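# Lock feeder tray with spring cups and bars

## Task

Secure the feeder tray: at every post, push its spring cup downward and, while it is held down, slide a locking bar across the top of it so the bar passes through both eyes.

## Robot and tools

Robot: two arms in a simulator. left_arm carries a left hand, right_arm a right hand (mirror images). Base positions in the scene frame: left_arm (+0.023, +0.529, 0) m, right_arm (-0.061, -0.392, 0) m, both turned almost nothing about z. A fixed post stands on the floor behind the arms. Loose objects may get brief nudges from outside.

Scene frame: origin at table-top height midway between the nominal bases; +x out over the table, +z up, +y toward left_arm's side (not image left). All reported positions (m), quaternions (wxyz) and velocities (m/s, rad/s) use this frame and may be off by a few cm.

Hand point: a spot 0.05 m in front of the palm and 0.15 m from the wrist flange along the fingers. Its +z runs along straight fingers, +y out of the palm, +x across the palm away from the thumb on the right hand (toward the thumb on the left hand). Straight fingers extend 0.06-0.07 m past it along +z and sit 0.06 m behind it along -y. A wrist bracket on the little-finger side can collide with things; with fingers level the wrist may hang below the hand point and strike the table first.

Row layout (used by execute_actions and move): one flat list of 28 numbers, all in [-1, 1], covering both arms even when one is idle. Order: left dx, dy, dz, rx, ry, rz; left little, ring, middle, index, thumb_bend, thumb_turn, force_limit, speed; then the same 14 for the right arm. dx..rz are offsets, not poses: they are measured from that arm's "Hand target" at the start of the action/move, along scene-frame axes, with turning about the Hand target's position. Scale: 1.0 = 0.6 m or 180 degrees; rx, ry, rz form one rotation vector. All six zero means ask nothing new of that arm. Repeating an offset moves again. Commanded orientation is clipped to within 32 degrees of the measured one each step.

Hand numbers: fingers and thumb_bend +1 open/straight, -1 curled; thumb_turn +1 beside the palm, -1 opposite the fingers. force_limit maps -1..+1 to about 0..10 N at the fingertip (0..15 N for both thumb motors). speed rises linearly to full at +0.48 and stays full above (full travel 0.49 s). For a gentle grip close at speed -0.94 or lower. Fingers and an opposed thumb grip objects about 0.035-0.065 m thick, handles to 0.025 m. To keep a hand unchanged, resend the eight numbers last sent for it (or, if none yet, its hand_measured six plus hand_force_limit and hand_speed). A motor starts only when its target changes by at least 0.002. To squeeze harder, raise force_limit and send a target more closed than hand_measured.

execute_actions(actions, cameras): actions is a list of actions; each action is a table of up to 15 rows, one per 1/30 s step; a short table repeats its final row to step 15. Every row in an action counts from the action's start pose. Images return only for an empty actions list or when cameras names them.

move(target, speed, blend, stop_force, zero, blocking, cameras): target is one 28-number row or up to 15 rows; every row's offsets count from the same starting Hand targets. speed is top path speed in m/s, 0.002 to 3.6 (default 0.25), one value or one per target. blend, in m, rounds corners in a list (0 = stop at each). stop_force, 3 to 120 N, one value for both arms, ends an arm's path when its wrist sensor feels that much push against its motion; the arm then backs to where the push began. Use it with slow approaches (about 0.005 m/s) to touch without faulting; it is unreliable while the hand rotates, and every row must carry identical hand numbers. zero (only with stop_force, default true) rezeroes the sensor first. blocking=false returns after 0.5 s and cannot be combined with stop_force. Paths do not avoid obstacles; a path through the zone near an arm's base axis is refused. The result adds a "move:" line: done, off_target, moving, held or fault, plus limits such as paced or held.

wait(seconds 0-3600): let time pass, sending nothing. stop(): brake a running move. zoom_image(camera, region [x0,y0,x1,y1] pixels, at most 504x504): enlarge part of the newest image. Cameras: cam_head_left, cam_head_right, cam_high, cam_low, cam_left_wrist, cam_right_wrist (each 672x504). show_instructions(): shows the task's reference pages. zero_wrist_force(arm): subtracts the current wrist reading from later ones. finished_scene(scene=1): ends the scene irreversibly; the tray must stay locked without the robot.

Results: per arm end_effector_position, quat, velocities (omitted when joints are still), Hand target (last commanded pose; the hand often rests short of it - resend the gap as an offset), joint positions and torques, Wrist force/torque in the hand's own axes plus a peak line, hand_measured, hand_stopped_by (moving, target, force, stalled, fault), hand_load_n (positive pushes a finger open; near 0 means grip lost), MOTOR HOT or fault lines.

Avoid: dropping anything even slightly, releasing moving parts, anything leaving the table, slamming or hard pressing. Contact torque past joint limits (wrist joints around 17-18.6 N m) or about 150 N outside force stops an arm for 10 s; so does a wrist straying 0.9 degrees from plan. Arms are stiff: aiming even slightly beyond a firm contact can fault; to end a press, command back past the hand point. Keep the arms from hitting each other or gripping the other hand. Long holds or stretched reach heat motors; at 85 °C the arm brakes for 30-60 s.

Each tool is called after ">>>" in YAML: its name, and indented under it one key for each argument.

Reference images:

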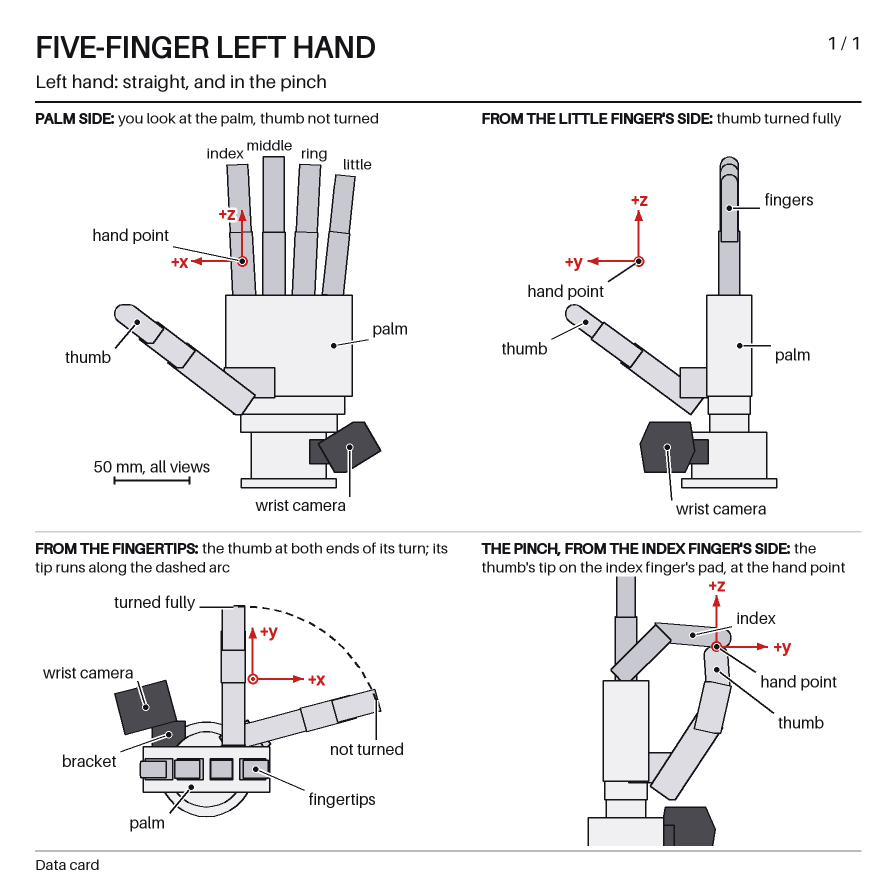

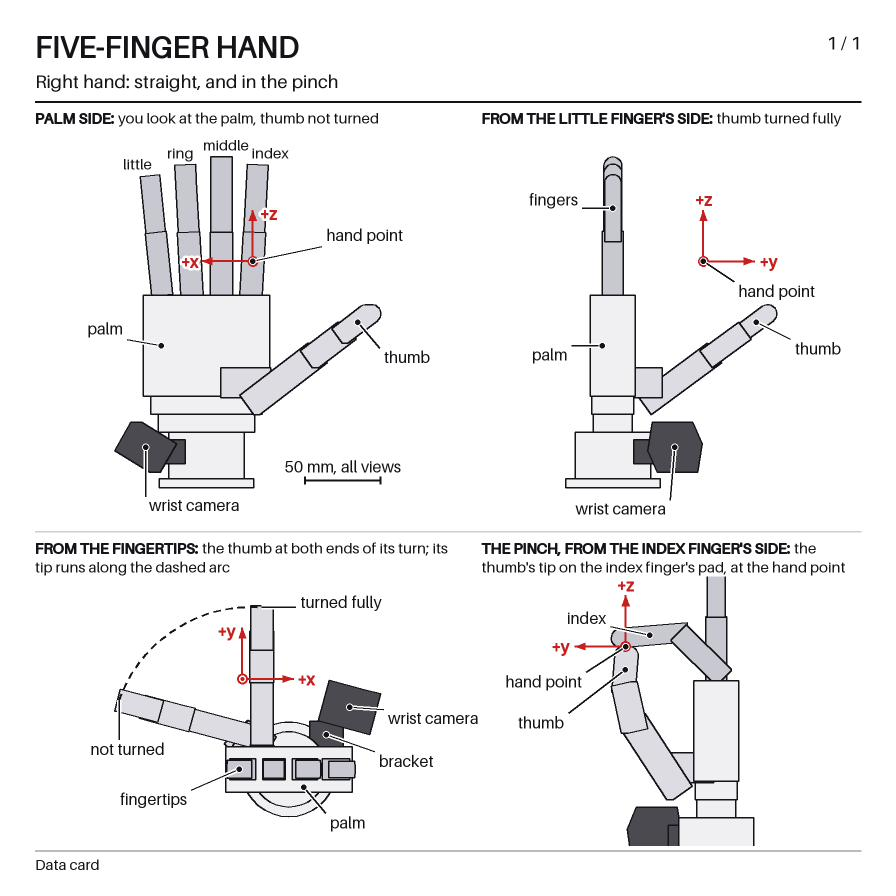

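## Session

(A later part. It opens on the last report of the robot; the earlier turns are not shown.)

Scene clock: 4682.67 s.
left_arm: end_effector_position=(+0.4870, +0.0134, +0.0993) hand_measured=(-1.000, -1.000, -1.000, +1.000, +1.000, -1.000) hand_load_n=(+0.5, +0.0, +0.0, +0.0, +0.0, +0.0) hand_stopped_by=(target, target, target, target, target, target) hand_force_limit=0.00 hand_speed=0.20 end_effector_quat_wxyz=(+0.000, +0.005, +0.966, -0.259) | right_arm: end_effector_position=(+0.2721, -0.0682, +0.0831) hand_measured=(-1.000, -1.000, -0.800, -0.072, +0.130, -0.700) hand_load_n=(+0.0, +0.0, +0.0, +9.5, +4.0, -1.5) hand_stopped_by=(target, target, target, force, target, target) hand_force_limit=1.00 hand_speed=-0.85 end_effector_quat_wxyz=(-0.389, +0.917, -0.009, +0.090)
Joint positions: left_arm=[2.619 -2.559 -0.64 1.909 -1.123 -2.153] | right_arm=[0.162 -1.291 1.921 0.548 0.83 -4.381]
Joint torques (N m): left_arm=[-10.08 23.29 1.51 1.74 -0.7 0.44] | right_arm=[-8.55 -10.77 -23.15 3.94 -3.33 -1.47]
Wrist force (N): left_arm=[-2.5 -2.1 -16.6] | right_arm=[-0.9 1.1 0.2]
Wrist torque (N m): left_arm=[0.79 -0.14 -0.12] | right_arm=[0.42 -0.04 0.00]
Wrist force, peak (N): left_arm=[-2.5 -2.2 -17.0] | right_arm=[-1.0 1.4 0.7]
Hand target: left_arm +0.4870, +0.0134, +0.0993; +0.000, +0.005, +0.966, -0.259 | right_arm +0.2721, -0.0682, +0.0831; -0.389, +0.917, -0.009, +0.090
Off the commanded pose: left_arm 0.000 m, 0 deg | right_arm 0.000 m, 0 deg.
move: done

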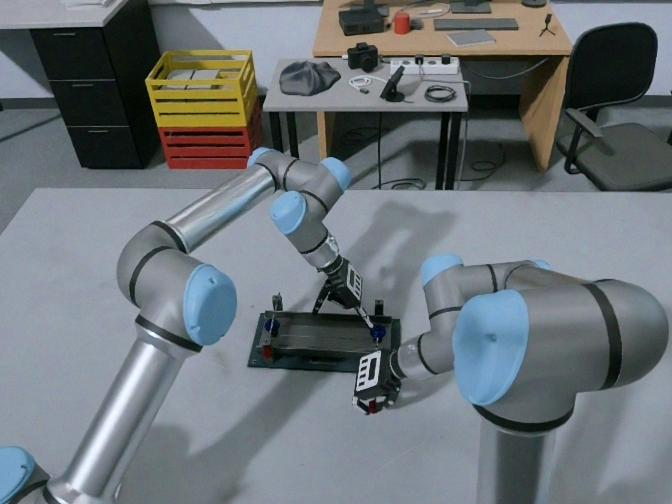

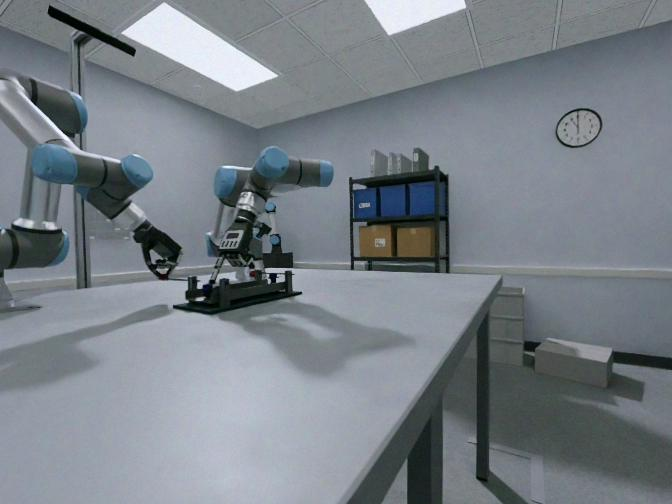

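>>> move:
  target: [0,0,0.0035,0,0,0,-1,-1,-1,1,1,-1,0,0.2,0,0,0,0,0,0,-1,-1,-0.8,-0.6,0.13,-0.7,1.0,-0.85]
  speed: 0.01

>>> move:
  target: [0,0,0,0,0,0,-1,-1,-1,1,1,-1,0,0.2,0.05,0,0,0,0,0,-1,-1,-0.8,-0.6,0.13,-0.7,1.0,-0.85]
  speed: 0.015
  stop_force: 4
  cameras: ["cam_head_right","cam_low","cam_left_wrist"]

>>> zoom_image:
  camera: "cam_head_right"
  region: [340, 280, 410, 364]

>>> zoom_image:
  camera: "cam_low"
  region: [180, 255, 240, 305]

Scene clock: 4702.30 s.
left_arm: end_effector_position=(+0.4870, +0.0134, +0.1011) hand_measured=(-1.000, -1.000, -1.000, +1.000, +1.000, -1.000) hand_load_n=(+0.0, +0.0, +0.0, +0.0, +0.0, +0.0) hand_stopped_by=(target, target, target, target, target, target) hand_force_limit=0.00 hand_speed=0.20 end_effector_quat_wxyz=(+0.000, +0.005, +0.966, -0.259) | right_arm: end_effector_position=(+0.2721, -0.0682, +0.0831) hand_measured=(-1.000, -1.000, -0.800, -0.072, +0.130, -0.700) hand_load_n=(+0.0, +0.0, +0.0, +9.5, +4.0, -1.5) hand_stopped_by=(target, target, target, force, target, target) hand_force_limit=1.00 hand_speed=-0.85 end_effector_quat_wxyz=(-0.389, +0.917, -0.009, +0.090)
Joint positions: left_arm=[2.619 -2.559 -0.636 1.905 -1.123 -2.153] | right_arm=[0.162 -1.291 1.921 0.548 0.83 -4.381]
Joint torques (N m): left_arm=[-5.95 71.76 29.07 -3.83 1.52 -1.3] | right_arm=[-8.38 -11.31 -27.52 3.95 -3.36 -1.59]
Wrist force (N): left_arm=[-3.1 -1.8 -15.5] | right_arm=[-0.7 1.3 0.5]
Wrist torque (N m): left_arm=[0.75 -0.07 -0.15] | right_arm=[0.43 -0.07 0.02]
Wrist force, peak (N): left_arm=[-2.6 -2.0 -17.0] | right_arm=[-0.8 1.5 0.5]
Hand target: left_arm +0.4870, +0.0134, +0.1014; +0.000, +0.005, +0.966, -0.259 | right_arm +0.2721, -0.0682, +0.0831; -0.389, +0.917, -0.009, +0.090
Off the commanded pose: left_arm 0.000 m, 0 deg | right_arm 0.000 m, 0 deg.
move: done

Scene clock: 4705.27 s.
left_arm: end_effector_position=(+0.4870, +0.0134, +0.1014) hand_measured=(-1.000, -1.000, -1.000, +1.000, +1.000, -1.000) hand_load_n=(+0.0, +0.0, +0.0, +0.0, +0.0, +0.0) hand_stopped_by=(target, target, target, target, target, target) hand_force_limit=0.00 hand_speed=0.20 end_effector_quat_wxyz=(+0.000, +0.005, +0.966, -0.259) | right_arm: end_effector_position=(+0.3021, -0.0682, +0.0831) hand_measured=(-1.000, -1.000, -0.800, -0.072, +0.130, -0.700) hand_load_n=(+0.0, +0.0, +0.0, +9.5, +4.0, -1.5) hand_stopped_by=(target, target, target, force, target, target) hand_force_limit=1.00 hand_speed=-0.85 end_effector_quat_wxyz=(-0.389, +0.917, -0.009, +0.090)
Joint positions: left_arm=[2.619 -2.558 -0.636 1.904 -1.123 -2.153] | right_arm=[0.149 -1.232 1.842 0.58 0.825 -4.397]
Joint torques (N m): left_arm=[-1.95 70.69 30.05 -3.7 2.08 0.55] | right_arm=[-10.3 -12.56 -32.6 4.14 -3.46 -1.8]
Wrist force (N): left_arm=[-2.3 -1.6 -15.1] | right_arm=[-0.9 1.1 0.2]
Wrist torque (N m): left_arm=[0.77 -0.11 -0.12] | right_arm=[0.44 -0.04 0.00]
Wrist force, peak (N): left_arm=[-2.7 -1.7 -15.5] | right_arm=[-1.1 1.4 0.4]
Hand target: left_arm +0.4870, +0.0134, +0.1014; +0.000, +0.005, +0.966, -0.259 | right_arm +0.3021, -0.0682, +0.0831; -0.389, +0.917, -0.009, +0.090
Off the commanded pose: left_arm 0.000 m, 0 deg | right_arm 0.000 m, 0 deg.
move: done

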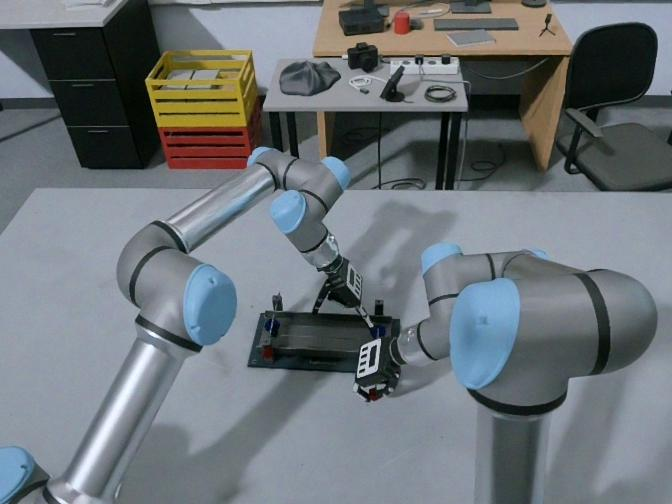

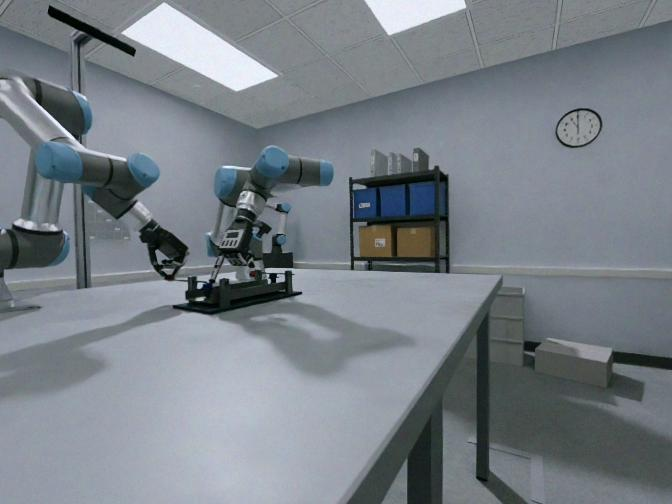

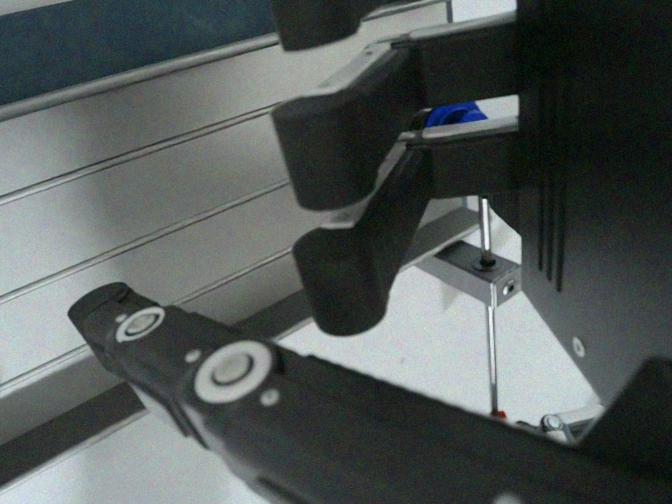

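Scaled by 6.000 from the camera's image (finer frame: 960x720).

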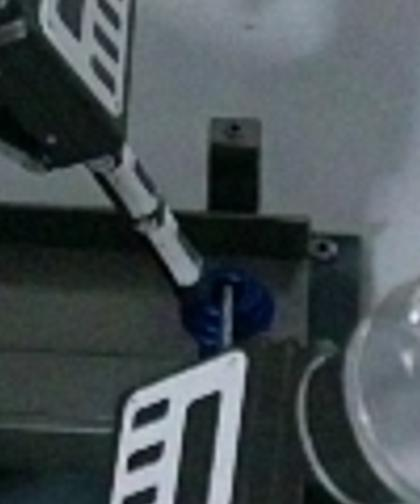

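Scaled by 8.400 from the camera's image (finer frame: 960x720).

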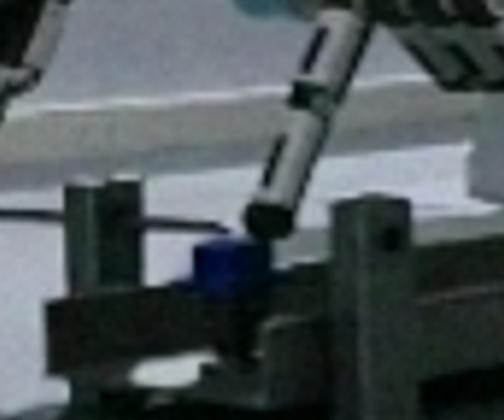

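>>> move:
  target: [0,0,0,0,0,0,-1,-1,-1,1,1,-1,0,0.2,0.0417,0,0,0,0,0,-1,-1,-0.8,-0.6,0.13,-0.7,1.0,-0.85]
  speed: 0.015
  stop_force: 4
  cameras: ["cam_head_right","cam_head_left","cam_low","cam_high"]

>>> zoom_image:
  camera: "cam_head_right"
  region: [340, 280, 410, 364]

>>> zoom_image:
  camera: "cam_head_left"
  region: [340, 280, 410, 364]

>>> zoom_image:
  camera: "cam_low"
  region: [165, 255, 235, 305]

Scene clock: 4726.47 s.
left_arm: end_effector_position=(+0.4870, +0.0134, +0.1014) hand_measured=(-1.000, -1.000, -1.000, +1.000, +1.000, -1.000) hand_load_n=(+0.0, +0.0, +0.0, +0.0, +0.0, +0.0) hand_stopped_by=(target, target, target, target, target, target) hand_force_limit=0.00 hand_speed=0.20 end_effector_quat_wxyz=(+0.000, +0.005, +0.966, -0.259) | right_arm: end_effector_position=(+0.3272, -0.0682, +0.0831) hand_measured=(-1.000, -1.000, -0.800, -0.072, +0.130, -0.700) hand_load_n=(+0.5, +0.0, +0.0, +9.0, +4.0, -1.0) hand_stopped_by=(target, target, target, force, target, target) hand_force_limit=1.00 hand_speed=-0.85 end_effector_quat_wxyz=(-0.389, +0.917, -0.009, +0.090)
Joint positions: left_arm=[2.619 -2.558 -0.636 1.904 -1.123 -2.153] | right_arm=[0.14 -1.184 1.773 0.608 0.822 -4.409]
Joint torques (N m): left_arm=[4.33 71.02 30.2 -3.62 1.89 1.01] | right_arm=[-9.56 -13.72 -32.87 4.08 -3.4 -1.72]
Wrist force (N): left_arm=[-2.5 -1.7 -14.9] | right_arm=[-1.1 0.7 0.3]
Wrist torque (N m): left_arm=[0.73 -0.08 -0.12] | right_arm=[0.39 -0.03 -0.02]
Wrist force, peak (N): left_arm=[-2.7 -1.9 -15.3] | right_arm=[-1.2 1.1 0.4]
Hand target: left_arm +0.4870, +0.0134, +0.1014; +0.000, +0.005, +0.966, -0.259 | right_arm +0.3272, -0.0682, +0.0831; -0.389, +0.917, -0.009, +0.090
Off the commanded pose: left_arm 0.000 m, 0 deg | right_arm 0.000 m, 0 deg.
move: done
Images, in order (width x height): cam_head_left 672x504, cam_head_right 672x504, cam_high 672x504, cam_low 672x504.

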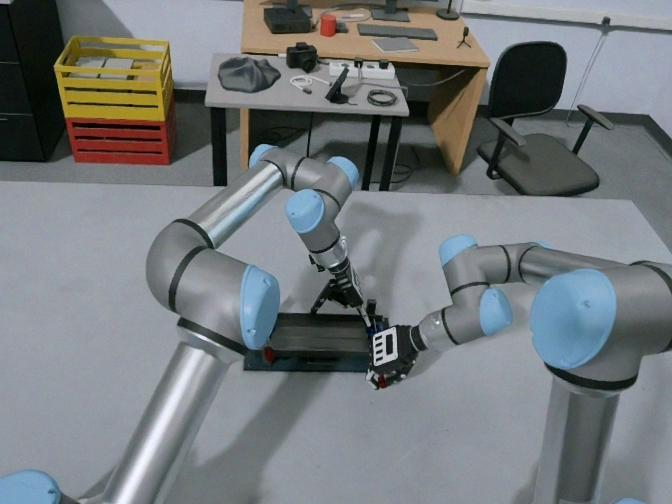

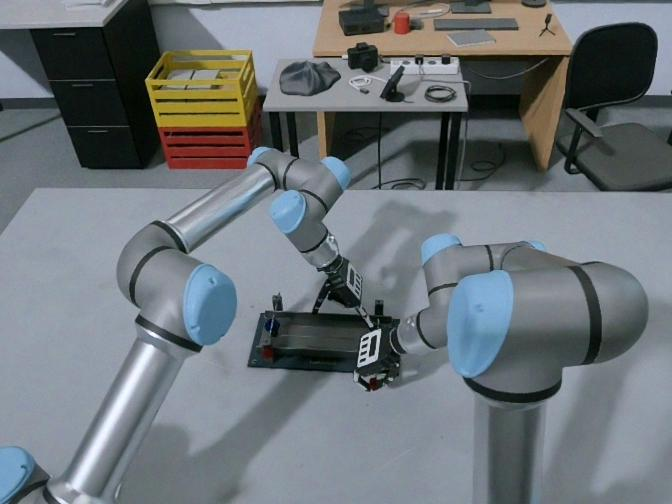

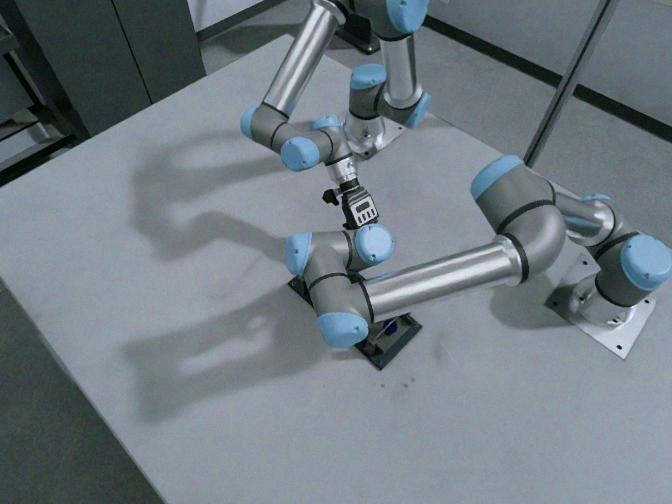

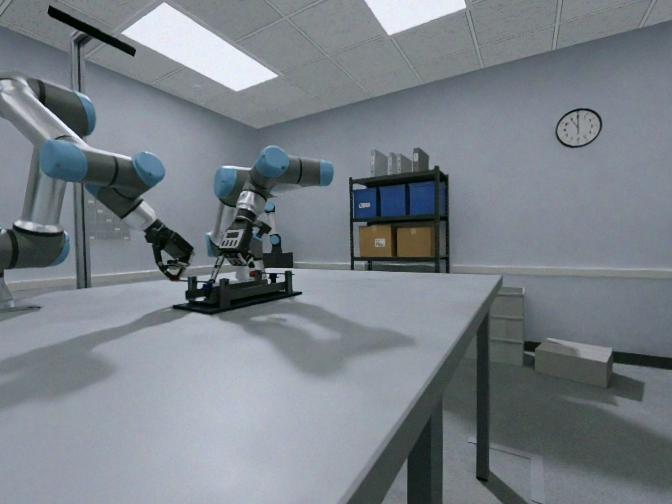

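Scaled by 6.000 from the camera's image (finer frame: 960x720).

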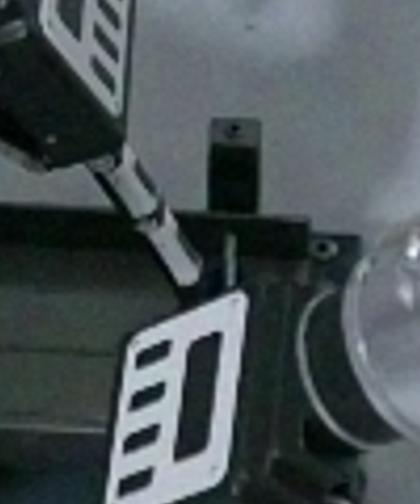

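Scaled by 6.000 from the camera's image (finer frame: 960x720).

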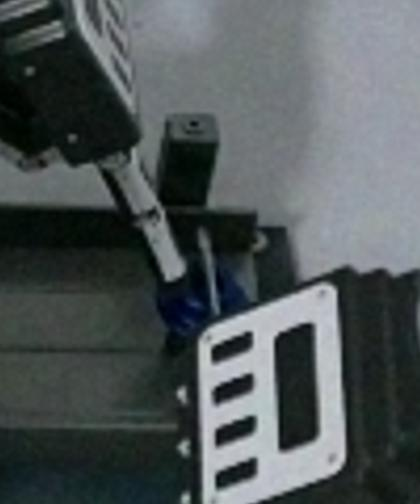

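Scaled by 7.200 from the camera's image (finer frame: 960x720).

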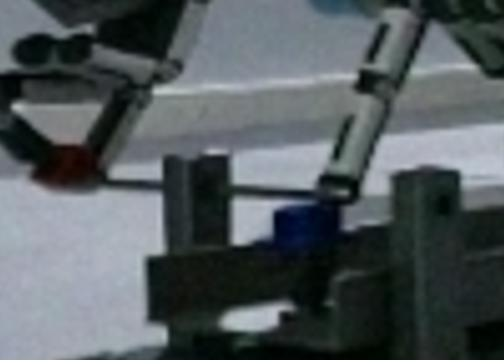

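>>> move:
  target: [0,0,0,0,0,0,-1,-1,-1,1,1,-1,0,0.2,0.0833,0,0,0,0,0,-1,-1,-0.8,-0.6,0.13,-0.7,1.0,-0.85]
  speed: 0.015
  stop_force: 4
  cameras: ["cam_head_right","cam_head_left","cam_low","cam_high"]

>>> zoom_image:
  camera: "cam_head_right"
  region: [340, 280, 410, 364]

>>> zoom_image:
  camera: "cam_head_left"
  region: [340, 280, 410, 364]

>>> zoom_image:
  camera: "cam_low"
  region: [165, 255, 245, 305]

Scene clock: 4748.53 s.
left_arm: end_effector_position=(+0.4870, +0.0134, +0.1014) hand_measured=(-1.000, -1.000, -1.000, +1.000, +1.000, -1.000) hand_load_n=(+0.0, +0.0, +0.0, +0.0, +0.0, +0.0) hand_stopped_by=(target, target, target, target, target, target) hand_force_limit=0.00 hand_speed=0.20 end_effector_quat_wxyz=(+0.000, +0.005, +0.966, -0.259) | right_arm: end_effector_position=(+0.3634, -0.0683, +0.0831) hand_measured=(-1.000, -1.000, -0.800, -0.072, +0.130, -0.700) hand_load_n=(+0.0, +0.0, +0.0, +9.5, +4.0, +0.0) hand_stopped_by=(target, target, target, force, target, target) hand_force_limit=1.00 hand_speed=-0.85 end_effector_quat_wxyz=(-0.389, +0.917, -0.009, +0.090)
Joint positions: left_arm=[2.619 -2.558 -0.636 1.904 -1.123 -2.153] | right_arm=[0.128 -1.113 1.668 0.653 0.817 -4.423]
Joint torques (N m): left_arm=[5.73 70.75 30.38 -3.59 1.68 0.98] | right_arm=[8.68 -49.17 -0.39 0.23 1.37 1.27]
Wrist force (N): left_arm=[-2.3 -1.8 -15.3] | right_arm=[-0.2 0.9 0.2]
Wrist torque (N m): left_arm=[0.75 -0.11 -0.11] | right_arm=[0.42 -0.07 0.02]
Wrist force, peak (N): left_arm=[-2.4 -1.9 -15.4] | right_arm=[-4.8 0.7 -1.4]
Hand target: left_arm +0.4870, +0.0134, +0.1014; +0.000, +0.005, +0.966, -0.259 | right_arm +0.3634, -0.0683, +0.0831; -0.389, +0.917, -0.009, +0.090 (not the last commanded pose)
Off the commanded pose: left_arm 0.000 m, 0 deg | right_arm 0.014 m, 0 deg.
move: contact (right_arm)
Images, in order (width x height): cam_head_left 672x504, cam_head_right 672x504, cam_high 672x504, cam_low 672x504.

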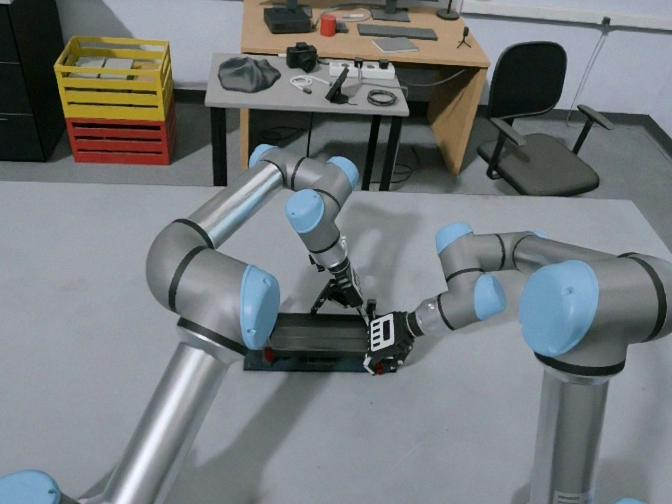

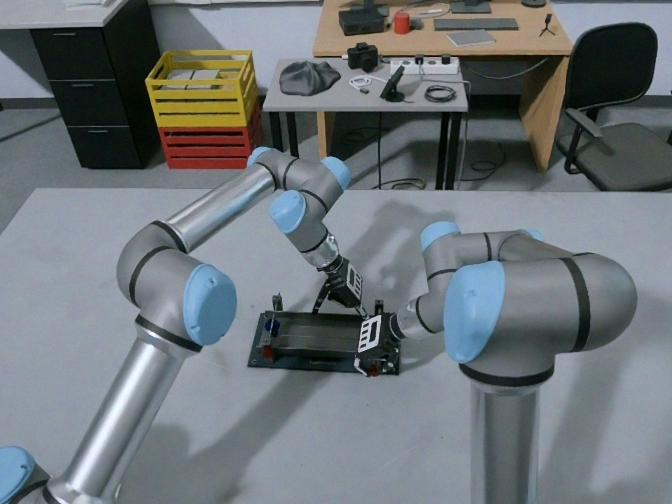

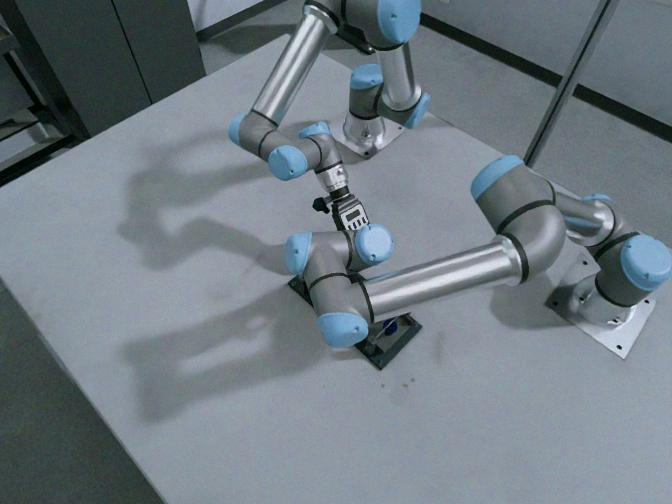

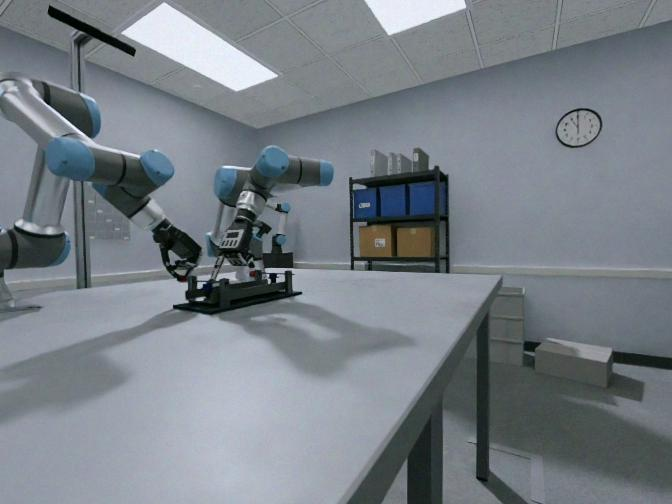

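Scaled by 6.000 from the camera's image (finer frame: 960x720).

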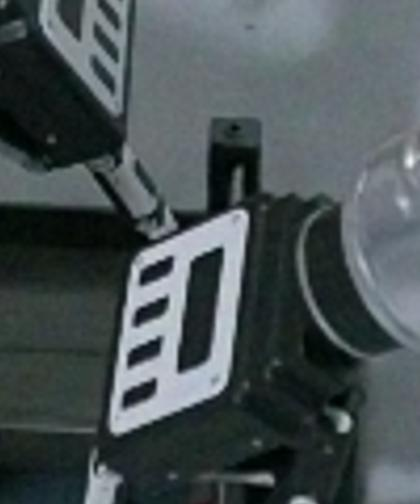

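Scaled by 6.000 from the camera's image (finer frame: 960x720).

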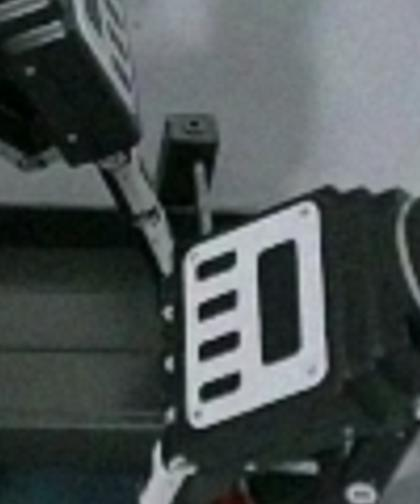

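Scaled by 6.300 from the camera's image (finer frame: 960x720).

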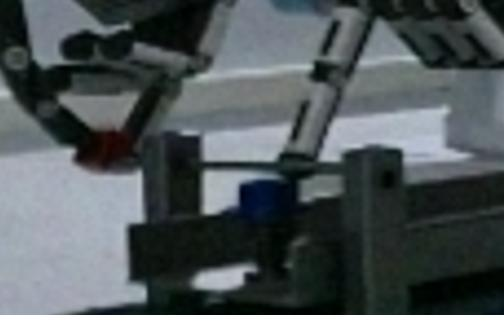

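>>> zoom_image:
  camera: "cam_head_left"
  region: [356, 292, 392, 340]

>>> zoom_image:
  camera: "cam_head_right"
  region: [362, 292, 398, 340]

>>> zoom_image:
  camera: "cam_low"
  region: [205, 268, 237, 292]

>>> zoom_image:
  camera: "cam_low"
  region: [180, 268, 212, 292]

Scaled by 10.500 from the camera's image (finer frame: 960x720).

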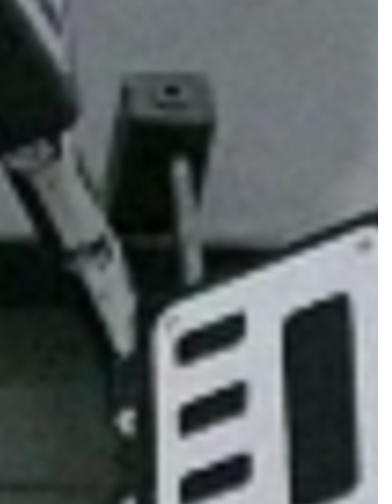

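Scaled by 10.500 from the camera's image (finer frame: 960x720).

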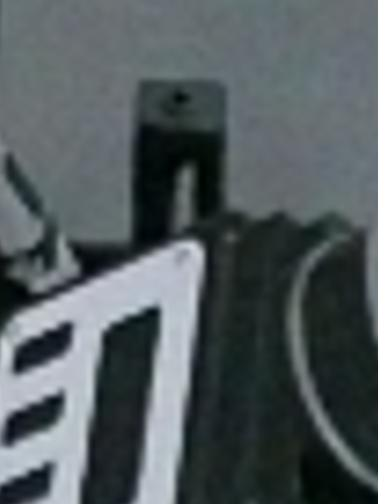

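Scaled by 15.750 from the camera's image (finer frame: 960x720).

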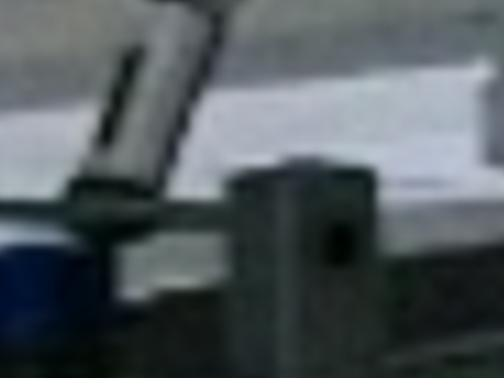

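Scaled by 15.750 from the camera's image (finer frame: 960x720).

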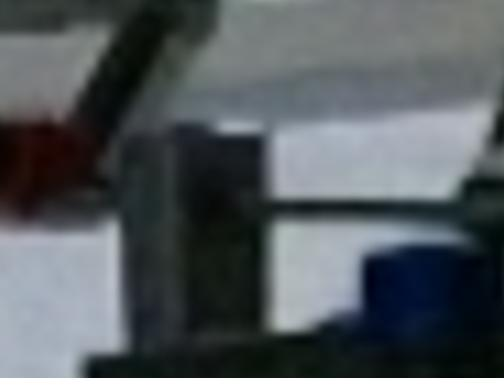

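>>> move:
  target: [0,0,0,0,0,0,-1,-1,-1,1,1,-1,0,0.2,-0.0117,0,0,0,0,0,-1,-1,-0.8,-0.6,0.13,-0.7,1.0,-0.85]
  speed: 0.015
  cameras: ["cam_head_right","cam_head_left","cam_low"]

>>> zoom_image:
  camera: "cam_head_left"
  region: [356, 292, 392, 340]

>>> zoom_image:
  camera: "cam_head_right"
  region: [362, 292, 398, 340]

>>> zoom_image:
  camera: "cam_low"
  region: [180, 264, 236, 306]

Scene clock: 4808.27 s.
left_arm: end_effector_position=(+0.4870, +0.0134, +0.1014) hand_measured=(-1.000, -1.000, -1.000, +1.000, +1.000, -1.000) hand_load_n=(+0.0, +0.0, +0.0, +0.0, +0.0, +0.0) hand_stopped_by=(target, target, target, target, target, target) hand_force_limit=0.00 hand_speed=0.20 end_effector_quat_wxyz=(+0.000, +0.005, +0.966, -0.259) | right_arm: end_effector_position=(+0.3565, -0.0683, +0.0831) hand_measured=(-1.000, -1.000, -0.800, -0.072, +0.130, -0.700) hand_load_n=(+0.0, +0.0, +0.0, +10.0, +4.0, +0.0) hand_stopped_by=(target, target, target, force, target, target) hand_force_limit=1.00 hand_speed=-0.85 end_effector_quat_wxyz=(-0.389, +0.917, -0.009, +0.090)
Joint positions: left_arm=[2.619 -2.558 -0.636 1.904 -1.123 -2.153] | right_arm=[0.13 -1.126 1.688 0.644 0.818 -4.421]
Joint torques (N m): left_arm=[5.15 71.12 29.65 -3.65 1.76 1.05] | right_arm=[8.58 -48.84 0.04 0.07 1.42 1.34]
Wrist force (N): left_arm=[-2.4 -1.6 -15.1] | right_arm=[-0.2 0.8 0.6]
Wrist torque (N m): left_arm=[0.76 -0.11 -0.12] | right_arm=[0.39 -0.07 0.01]
Wrist force, peak (N): left_arm=[-2.4 -1.8 -15.3] | right_arm=[-0.3 1.2 0.7]
Hand target: left_arm +0.4870, +0.0134, +0.1014; +0.000, +0.005, +0.966, -0.259 | right_arm +0.3564, -0.0683, +0.0831; -0.389, +0.917, -0.009, +0.090
Off the commanded pose: left_arm 0.000 m, 0 deg | right_arm 0.000 m, 0 deg.
move: done
Images, in order (width x height): cam_head_left 672x504, cam_head_right 672x504, cam_low 672x504.

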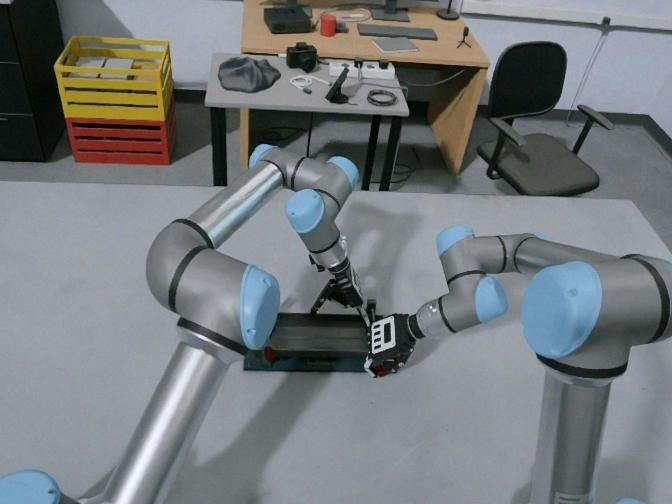

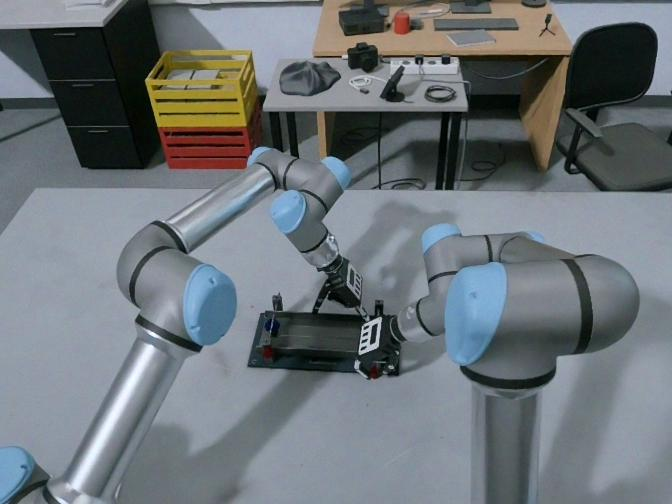

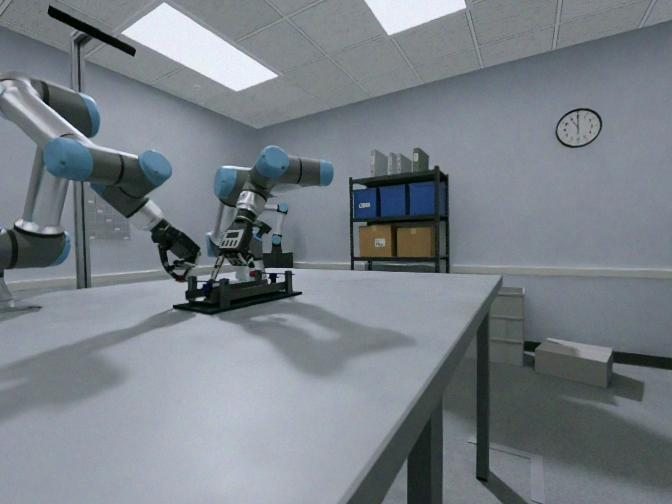

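Scaled by 10.500 from the camera's image (finer frame: 960x720).

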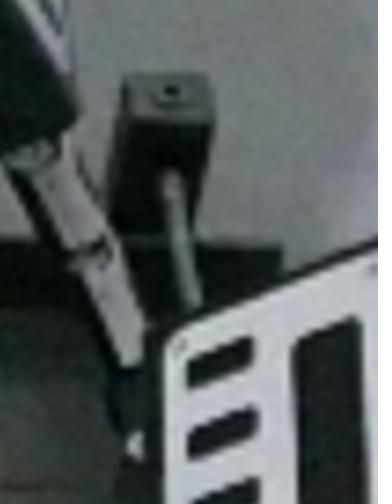

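Scaled by 10.500 from the camera's image (finer frame: 960x720).

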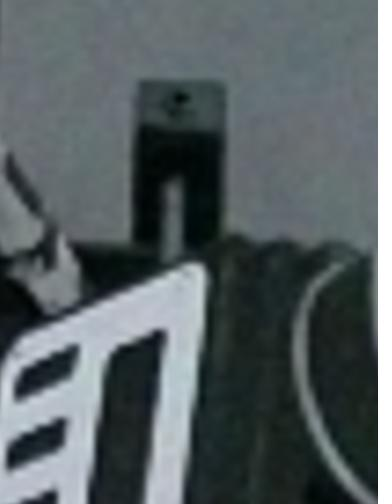

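Scaled by 9.000 from the camera's image (finer frame: 960x720).

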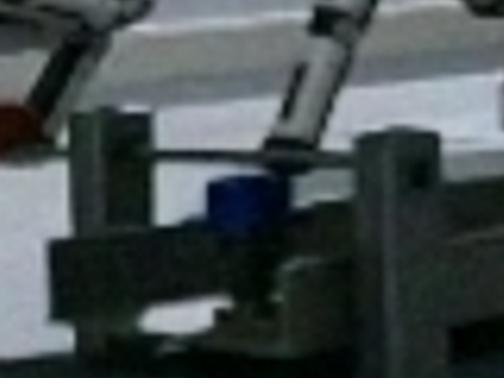

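>>> move:
  target: [0,0,0,0,0,0,-1,-1,-1,1,1,-1,0,0.2,0,0,0.0067,0,0.0133,0,-1,-1,-0.8,-0.6,0.13,-0.7,1.0,-0.85]
  speed: 0.015
  cameras: ["cam_head_right","cam_head_left","cam_low"]

>>> zoom_image:
  camera: "cam_head_left"
  region: [356, 292, 392, 340]

>>> zoom_image:
  camera: "cam_head_right"
  region: [362, 292, 398, 340]

>>> zoom_image:
  camera: "cam_low"
  region: [180, 264, 236, 306]

Scene clock: 4833.00 s.
left_arm: end_effector_position=(+0.4870, +0.0134, +0.1014) hand_measured=(-1.000, -1.000, -1.000, +1.000, +1.000, -1.000) hand_load_n=(+0.0, +0.0, +0.0, +0.0, +0.0, +0.0) hand_stopped_by=(target, target, target, target, target, target) hand_force_limit=0.00 hand_speed=0.20 end_effector_quat_wxyz=(+0.000, +0.005, +0.966, -0.259) | right_arm: end_effector_position=(+0.3564, -0.0683, +0.0871) hand_measured=(-1.000, -1.000, -0.800, -0.072, +0.130, -0.700) hand_load_n=(+0.0, +0.0, +0.0, +9.5, +4.0, +0.0) hand_stopped_by=(target, target, target, force, target, target) hand_force_limit=1.00 hand_speed=-0.85 end_effector_quat_wxyz=(-0.388, +0.919, -0.017, +0.071)
Joint positions: left_arm=[2.619 -2.558 -0.636 1.904 -1.123 -2.153] | right_arm=[0.128 -1.107 1.657 0.698 0.812 -4.422]
Joint torques (N m): left_arm=[5.28 71.71 30.34 -3.73 1.72 1.02] | right_arm=[-9.61 -15.76 -32.61 4.44 -3.46 -1.55]
Wrist force (N): left_arm=[-2.4 -1.8 -14.9] | right_arm=[-0.2 0.9 0.6]
Wrist torque (N m): left_arm=[0.72 -0.10 -0.12] | right_arm=[0.41 -0.10 0.02]
Wrist force, peak (N): left_arm=[-2.5 -1.7 -15.4] | right_arm=[-0.2 1.4 0.7]
Hand target: left_arm +0.4870, +0.0134, +0.1014; +0.000, +0.005, +0.966, -0.259 | right_arm +0.3564, -0.0683, +0.0872; -0.388, +0.919, -0.017, +0.071
Off the commanded pose: left_arm 0.000 m, 0 deg | right_arm 0.000 m, 0 deg.
move: done
Images, in order (width x height): cam_head_left 672x504, cam_head_right 672x504, cam_low 672x504.

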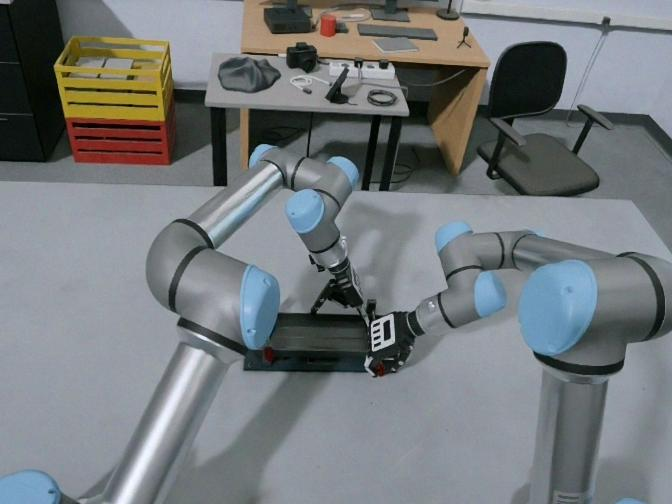

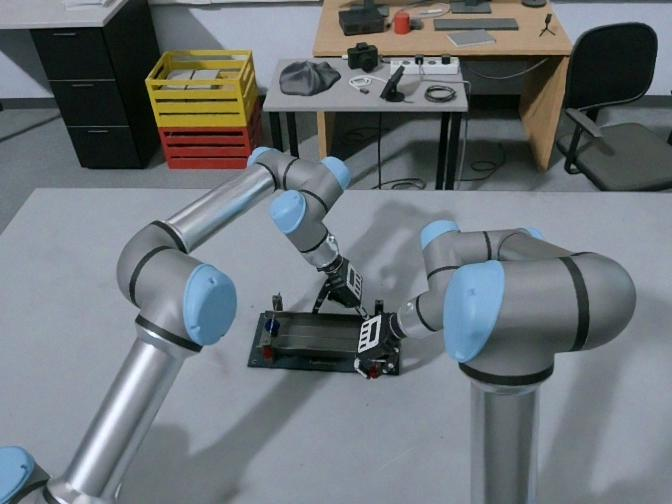

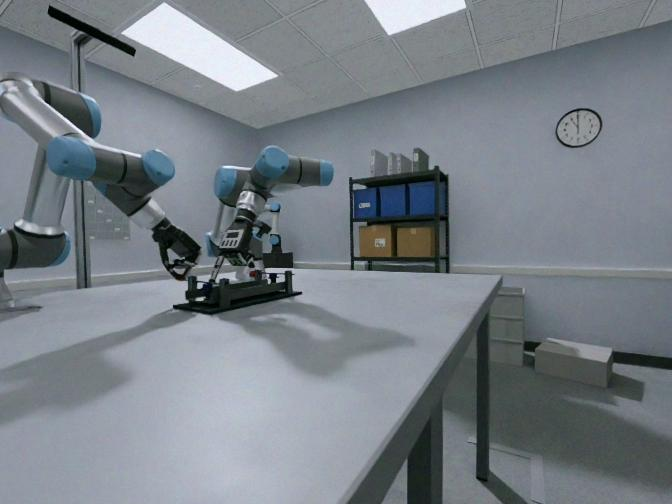

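Scaled by 10.500 from the camera's image (finer frame: 960x720).

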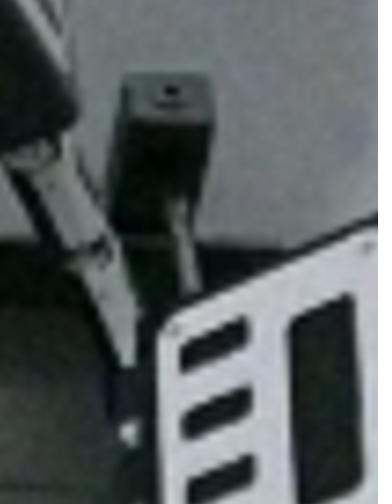

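Scaled by 10.500 from the camera's image (finer frame: 960x720).

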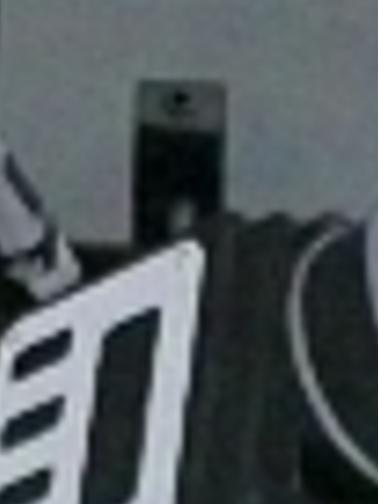

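Scaled by 9.000 from the camera's image (finer frame: 960x720).

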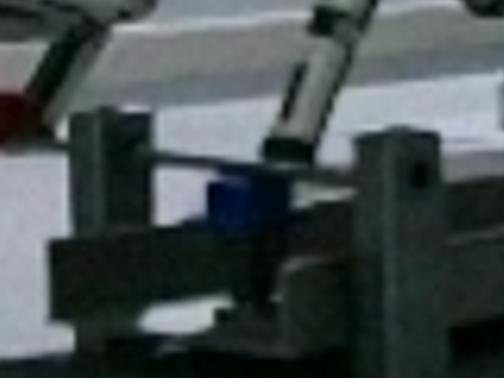

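>>> move:
  target: [0,0,0,0,0,0,-1,-1,-1,1,1,-1,0,0.2,0,0,-0.0037,0,-0.0073,0,-1,-1,-0.8,-0.6,0.13,-0.7,1.0,-0.85]
  speed: 0.015
  cameras: ["cam_head_right","cam_head_left","cam_low"]

>>> zoom_image:
  camera: "cam_head_left"
  region: [356, 292, 392, 340]

>>> zoom_image:
  camera: "cam_head_right"
  region: [362, 292, 398, 340]

>>> zoom_image:
  camera: "cam_low"
  region: [180, 264, 236, 306]

Scene clock: 4845.30 s.
left_arm: end_effector_position=(+0.4870, +0.0134, +0.1014) hand_measured=(-1.000, -1.000, -1.000, +1.000, +1.000, -1.000) hand_load_n=(+0.0, +0.0, +0.0, +0.0, +0.0, +0.0) hand_stopped_by=(target, target, target, target, target, target) hand_force_limit=0.00 hand_speed=0.20 end_effector_quat_wxyz=(+0.000, +0.005, +0.966, -0.259) | right_arm: end_effector_position=(+0.3564, -0.0683, +0.0850) hand_measured=(-1.000, -1.000, -0.800, -0.072, +0.132, -0.700) hand_load_n=(+0.5, +0.0, +0.5, +9.5, +4.0, +0.0) hand_stopped_by=(target, target, target, force, target, target) hand_force_limit=1.00 hand_speed=-0.85 end_effector_quat_wxyz=(-0.388, +0.918, -0.012, +0.081)
Joint positions: left_arm=[2.619 -2.558 -0.636 1.904 -1.123 -2.153] | right_arm=[0.129 -1.118 1.674 0.669 0.815 -4.421]
Joint torques (N m): left_arm=[5.6 71.01 29.78 -3.62 1.85 0.95] | right_arm=[8.43 -48.88 -0.38 0.19 1.48 1.26]
Wrist force (N): left_arm=[-2.5 -1.8 -15.2] | right_arm=[-1.0 0.7 0.1]
Wrist torque (N m): left_arm=[0.74 -0.09 -0.12] | right_arm=[0.41 -0.04 0.02]
Wrist force, peak (N): left_arm=[-2.3 -1.9 -15.3] | right_arm=[-0.3 1.4 0.7]
Hand target: left_arm +0.4870, +0.0134, +0.1014; +0.000, +0.005, +0.966, -0.259 | right_arm +0.3564, -0.0683, +0.0849; -0.388, +0.918, -0.012, +0.081
Off the commanded pose: left_arm 0.000 m, 0 deg | right_arm 0.000 m, 0 deg.
move: done
Images, in order (width x height): cam_head_left 672x504, cam_head_right 672x504, cam_low 672x504.

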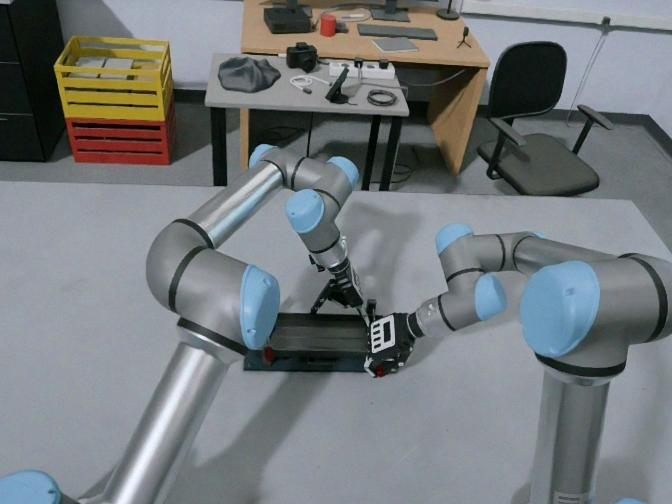

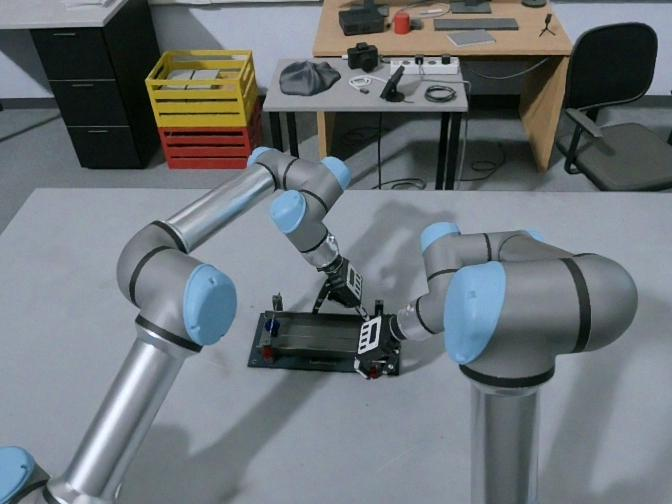

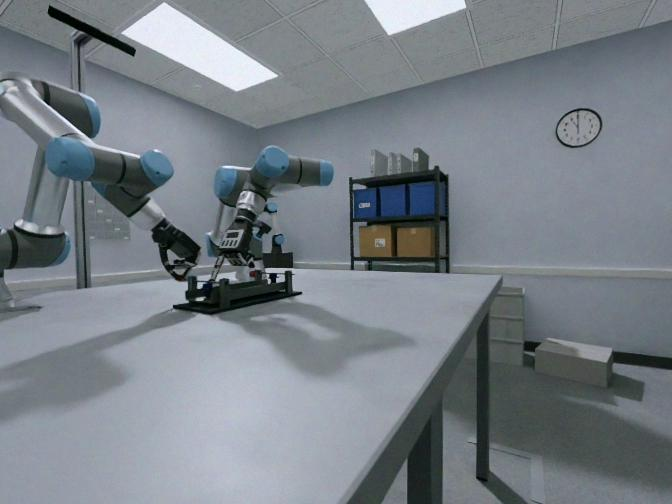

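Scaled by 10.500 from the camera's image (finer frame: 960x720).

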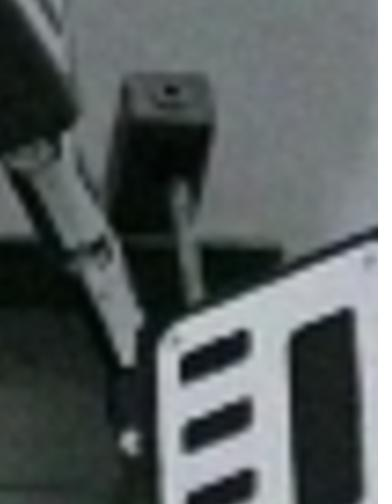

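Scaled by 10.500 from the camera's image (finer frame: 960x720).

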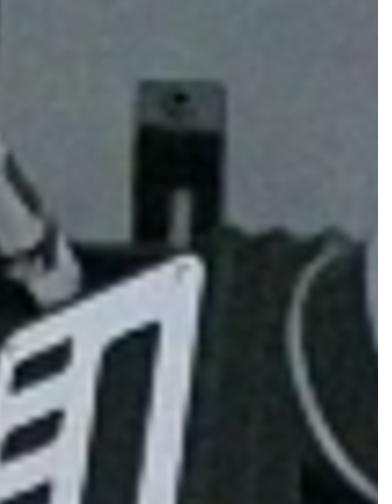

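Scaled by 9.000 from the camera's image (finer frame: 960x720).

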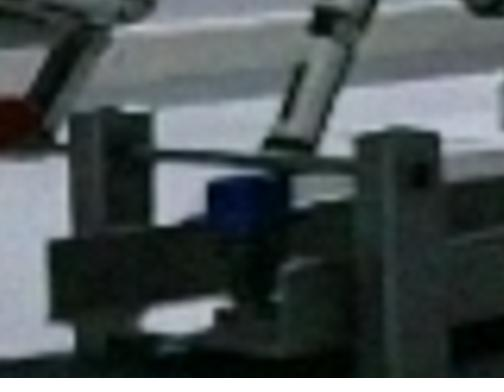

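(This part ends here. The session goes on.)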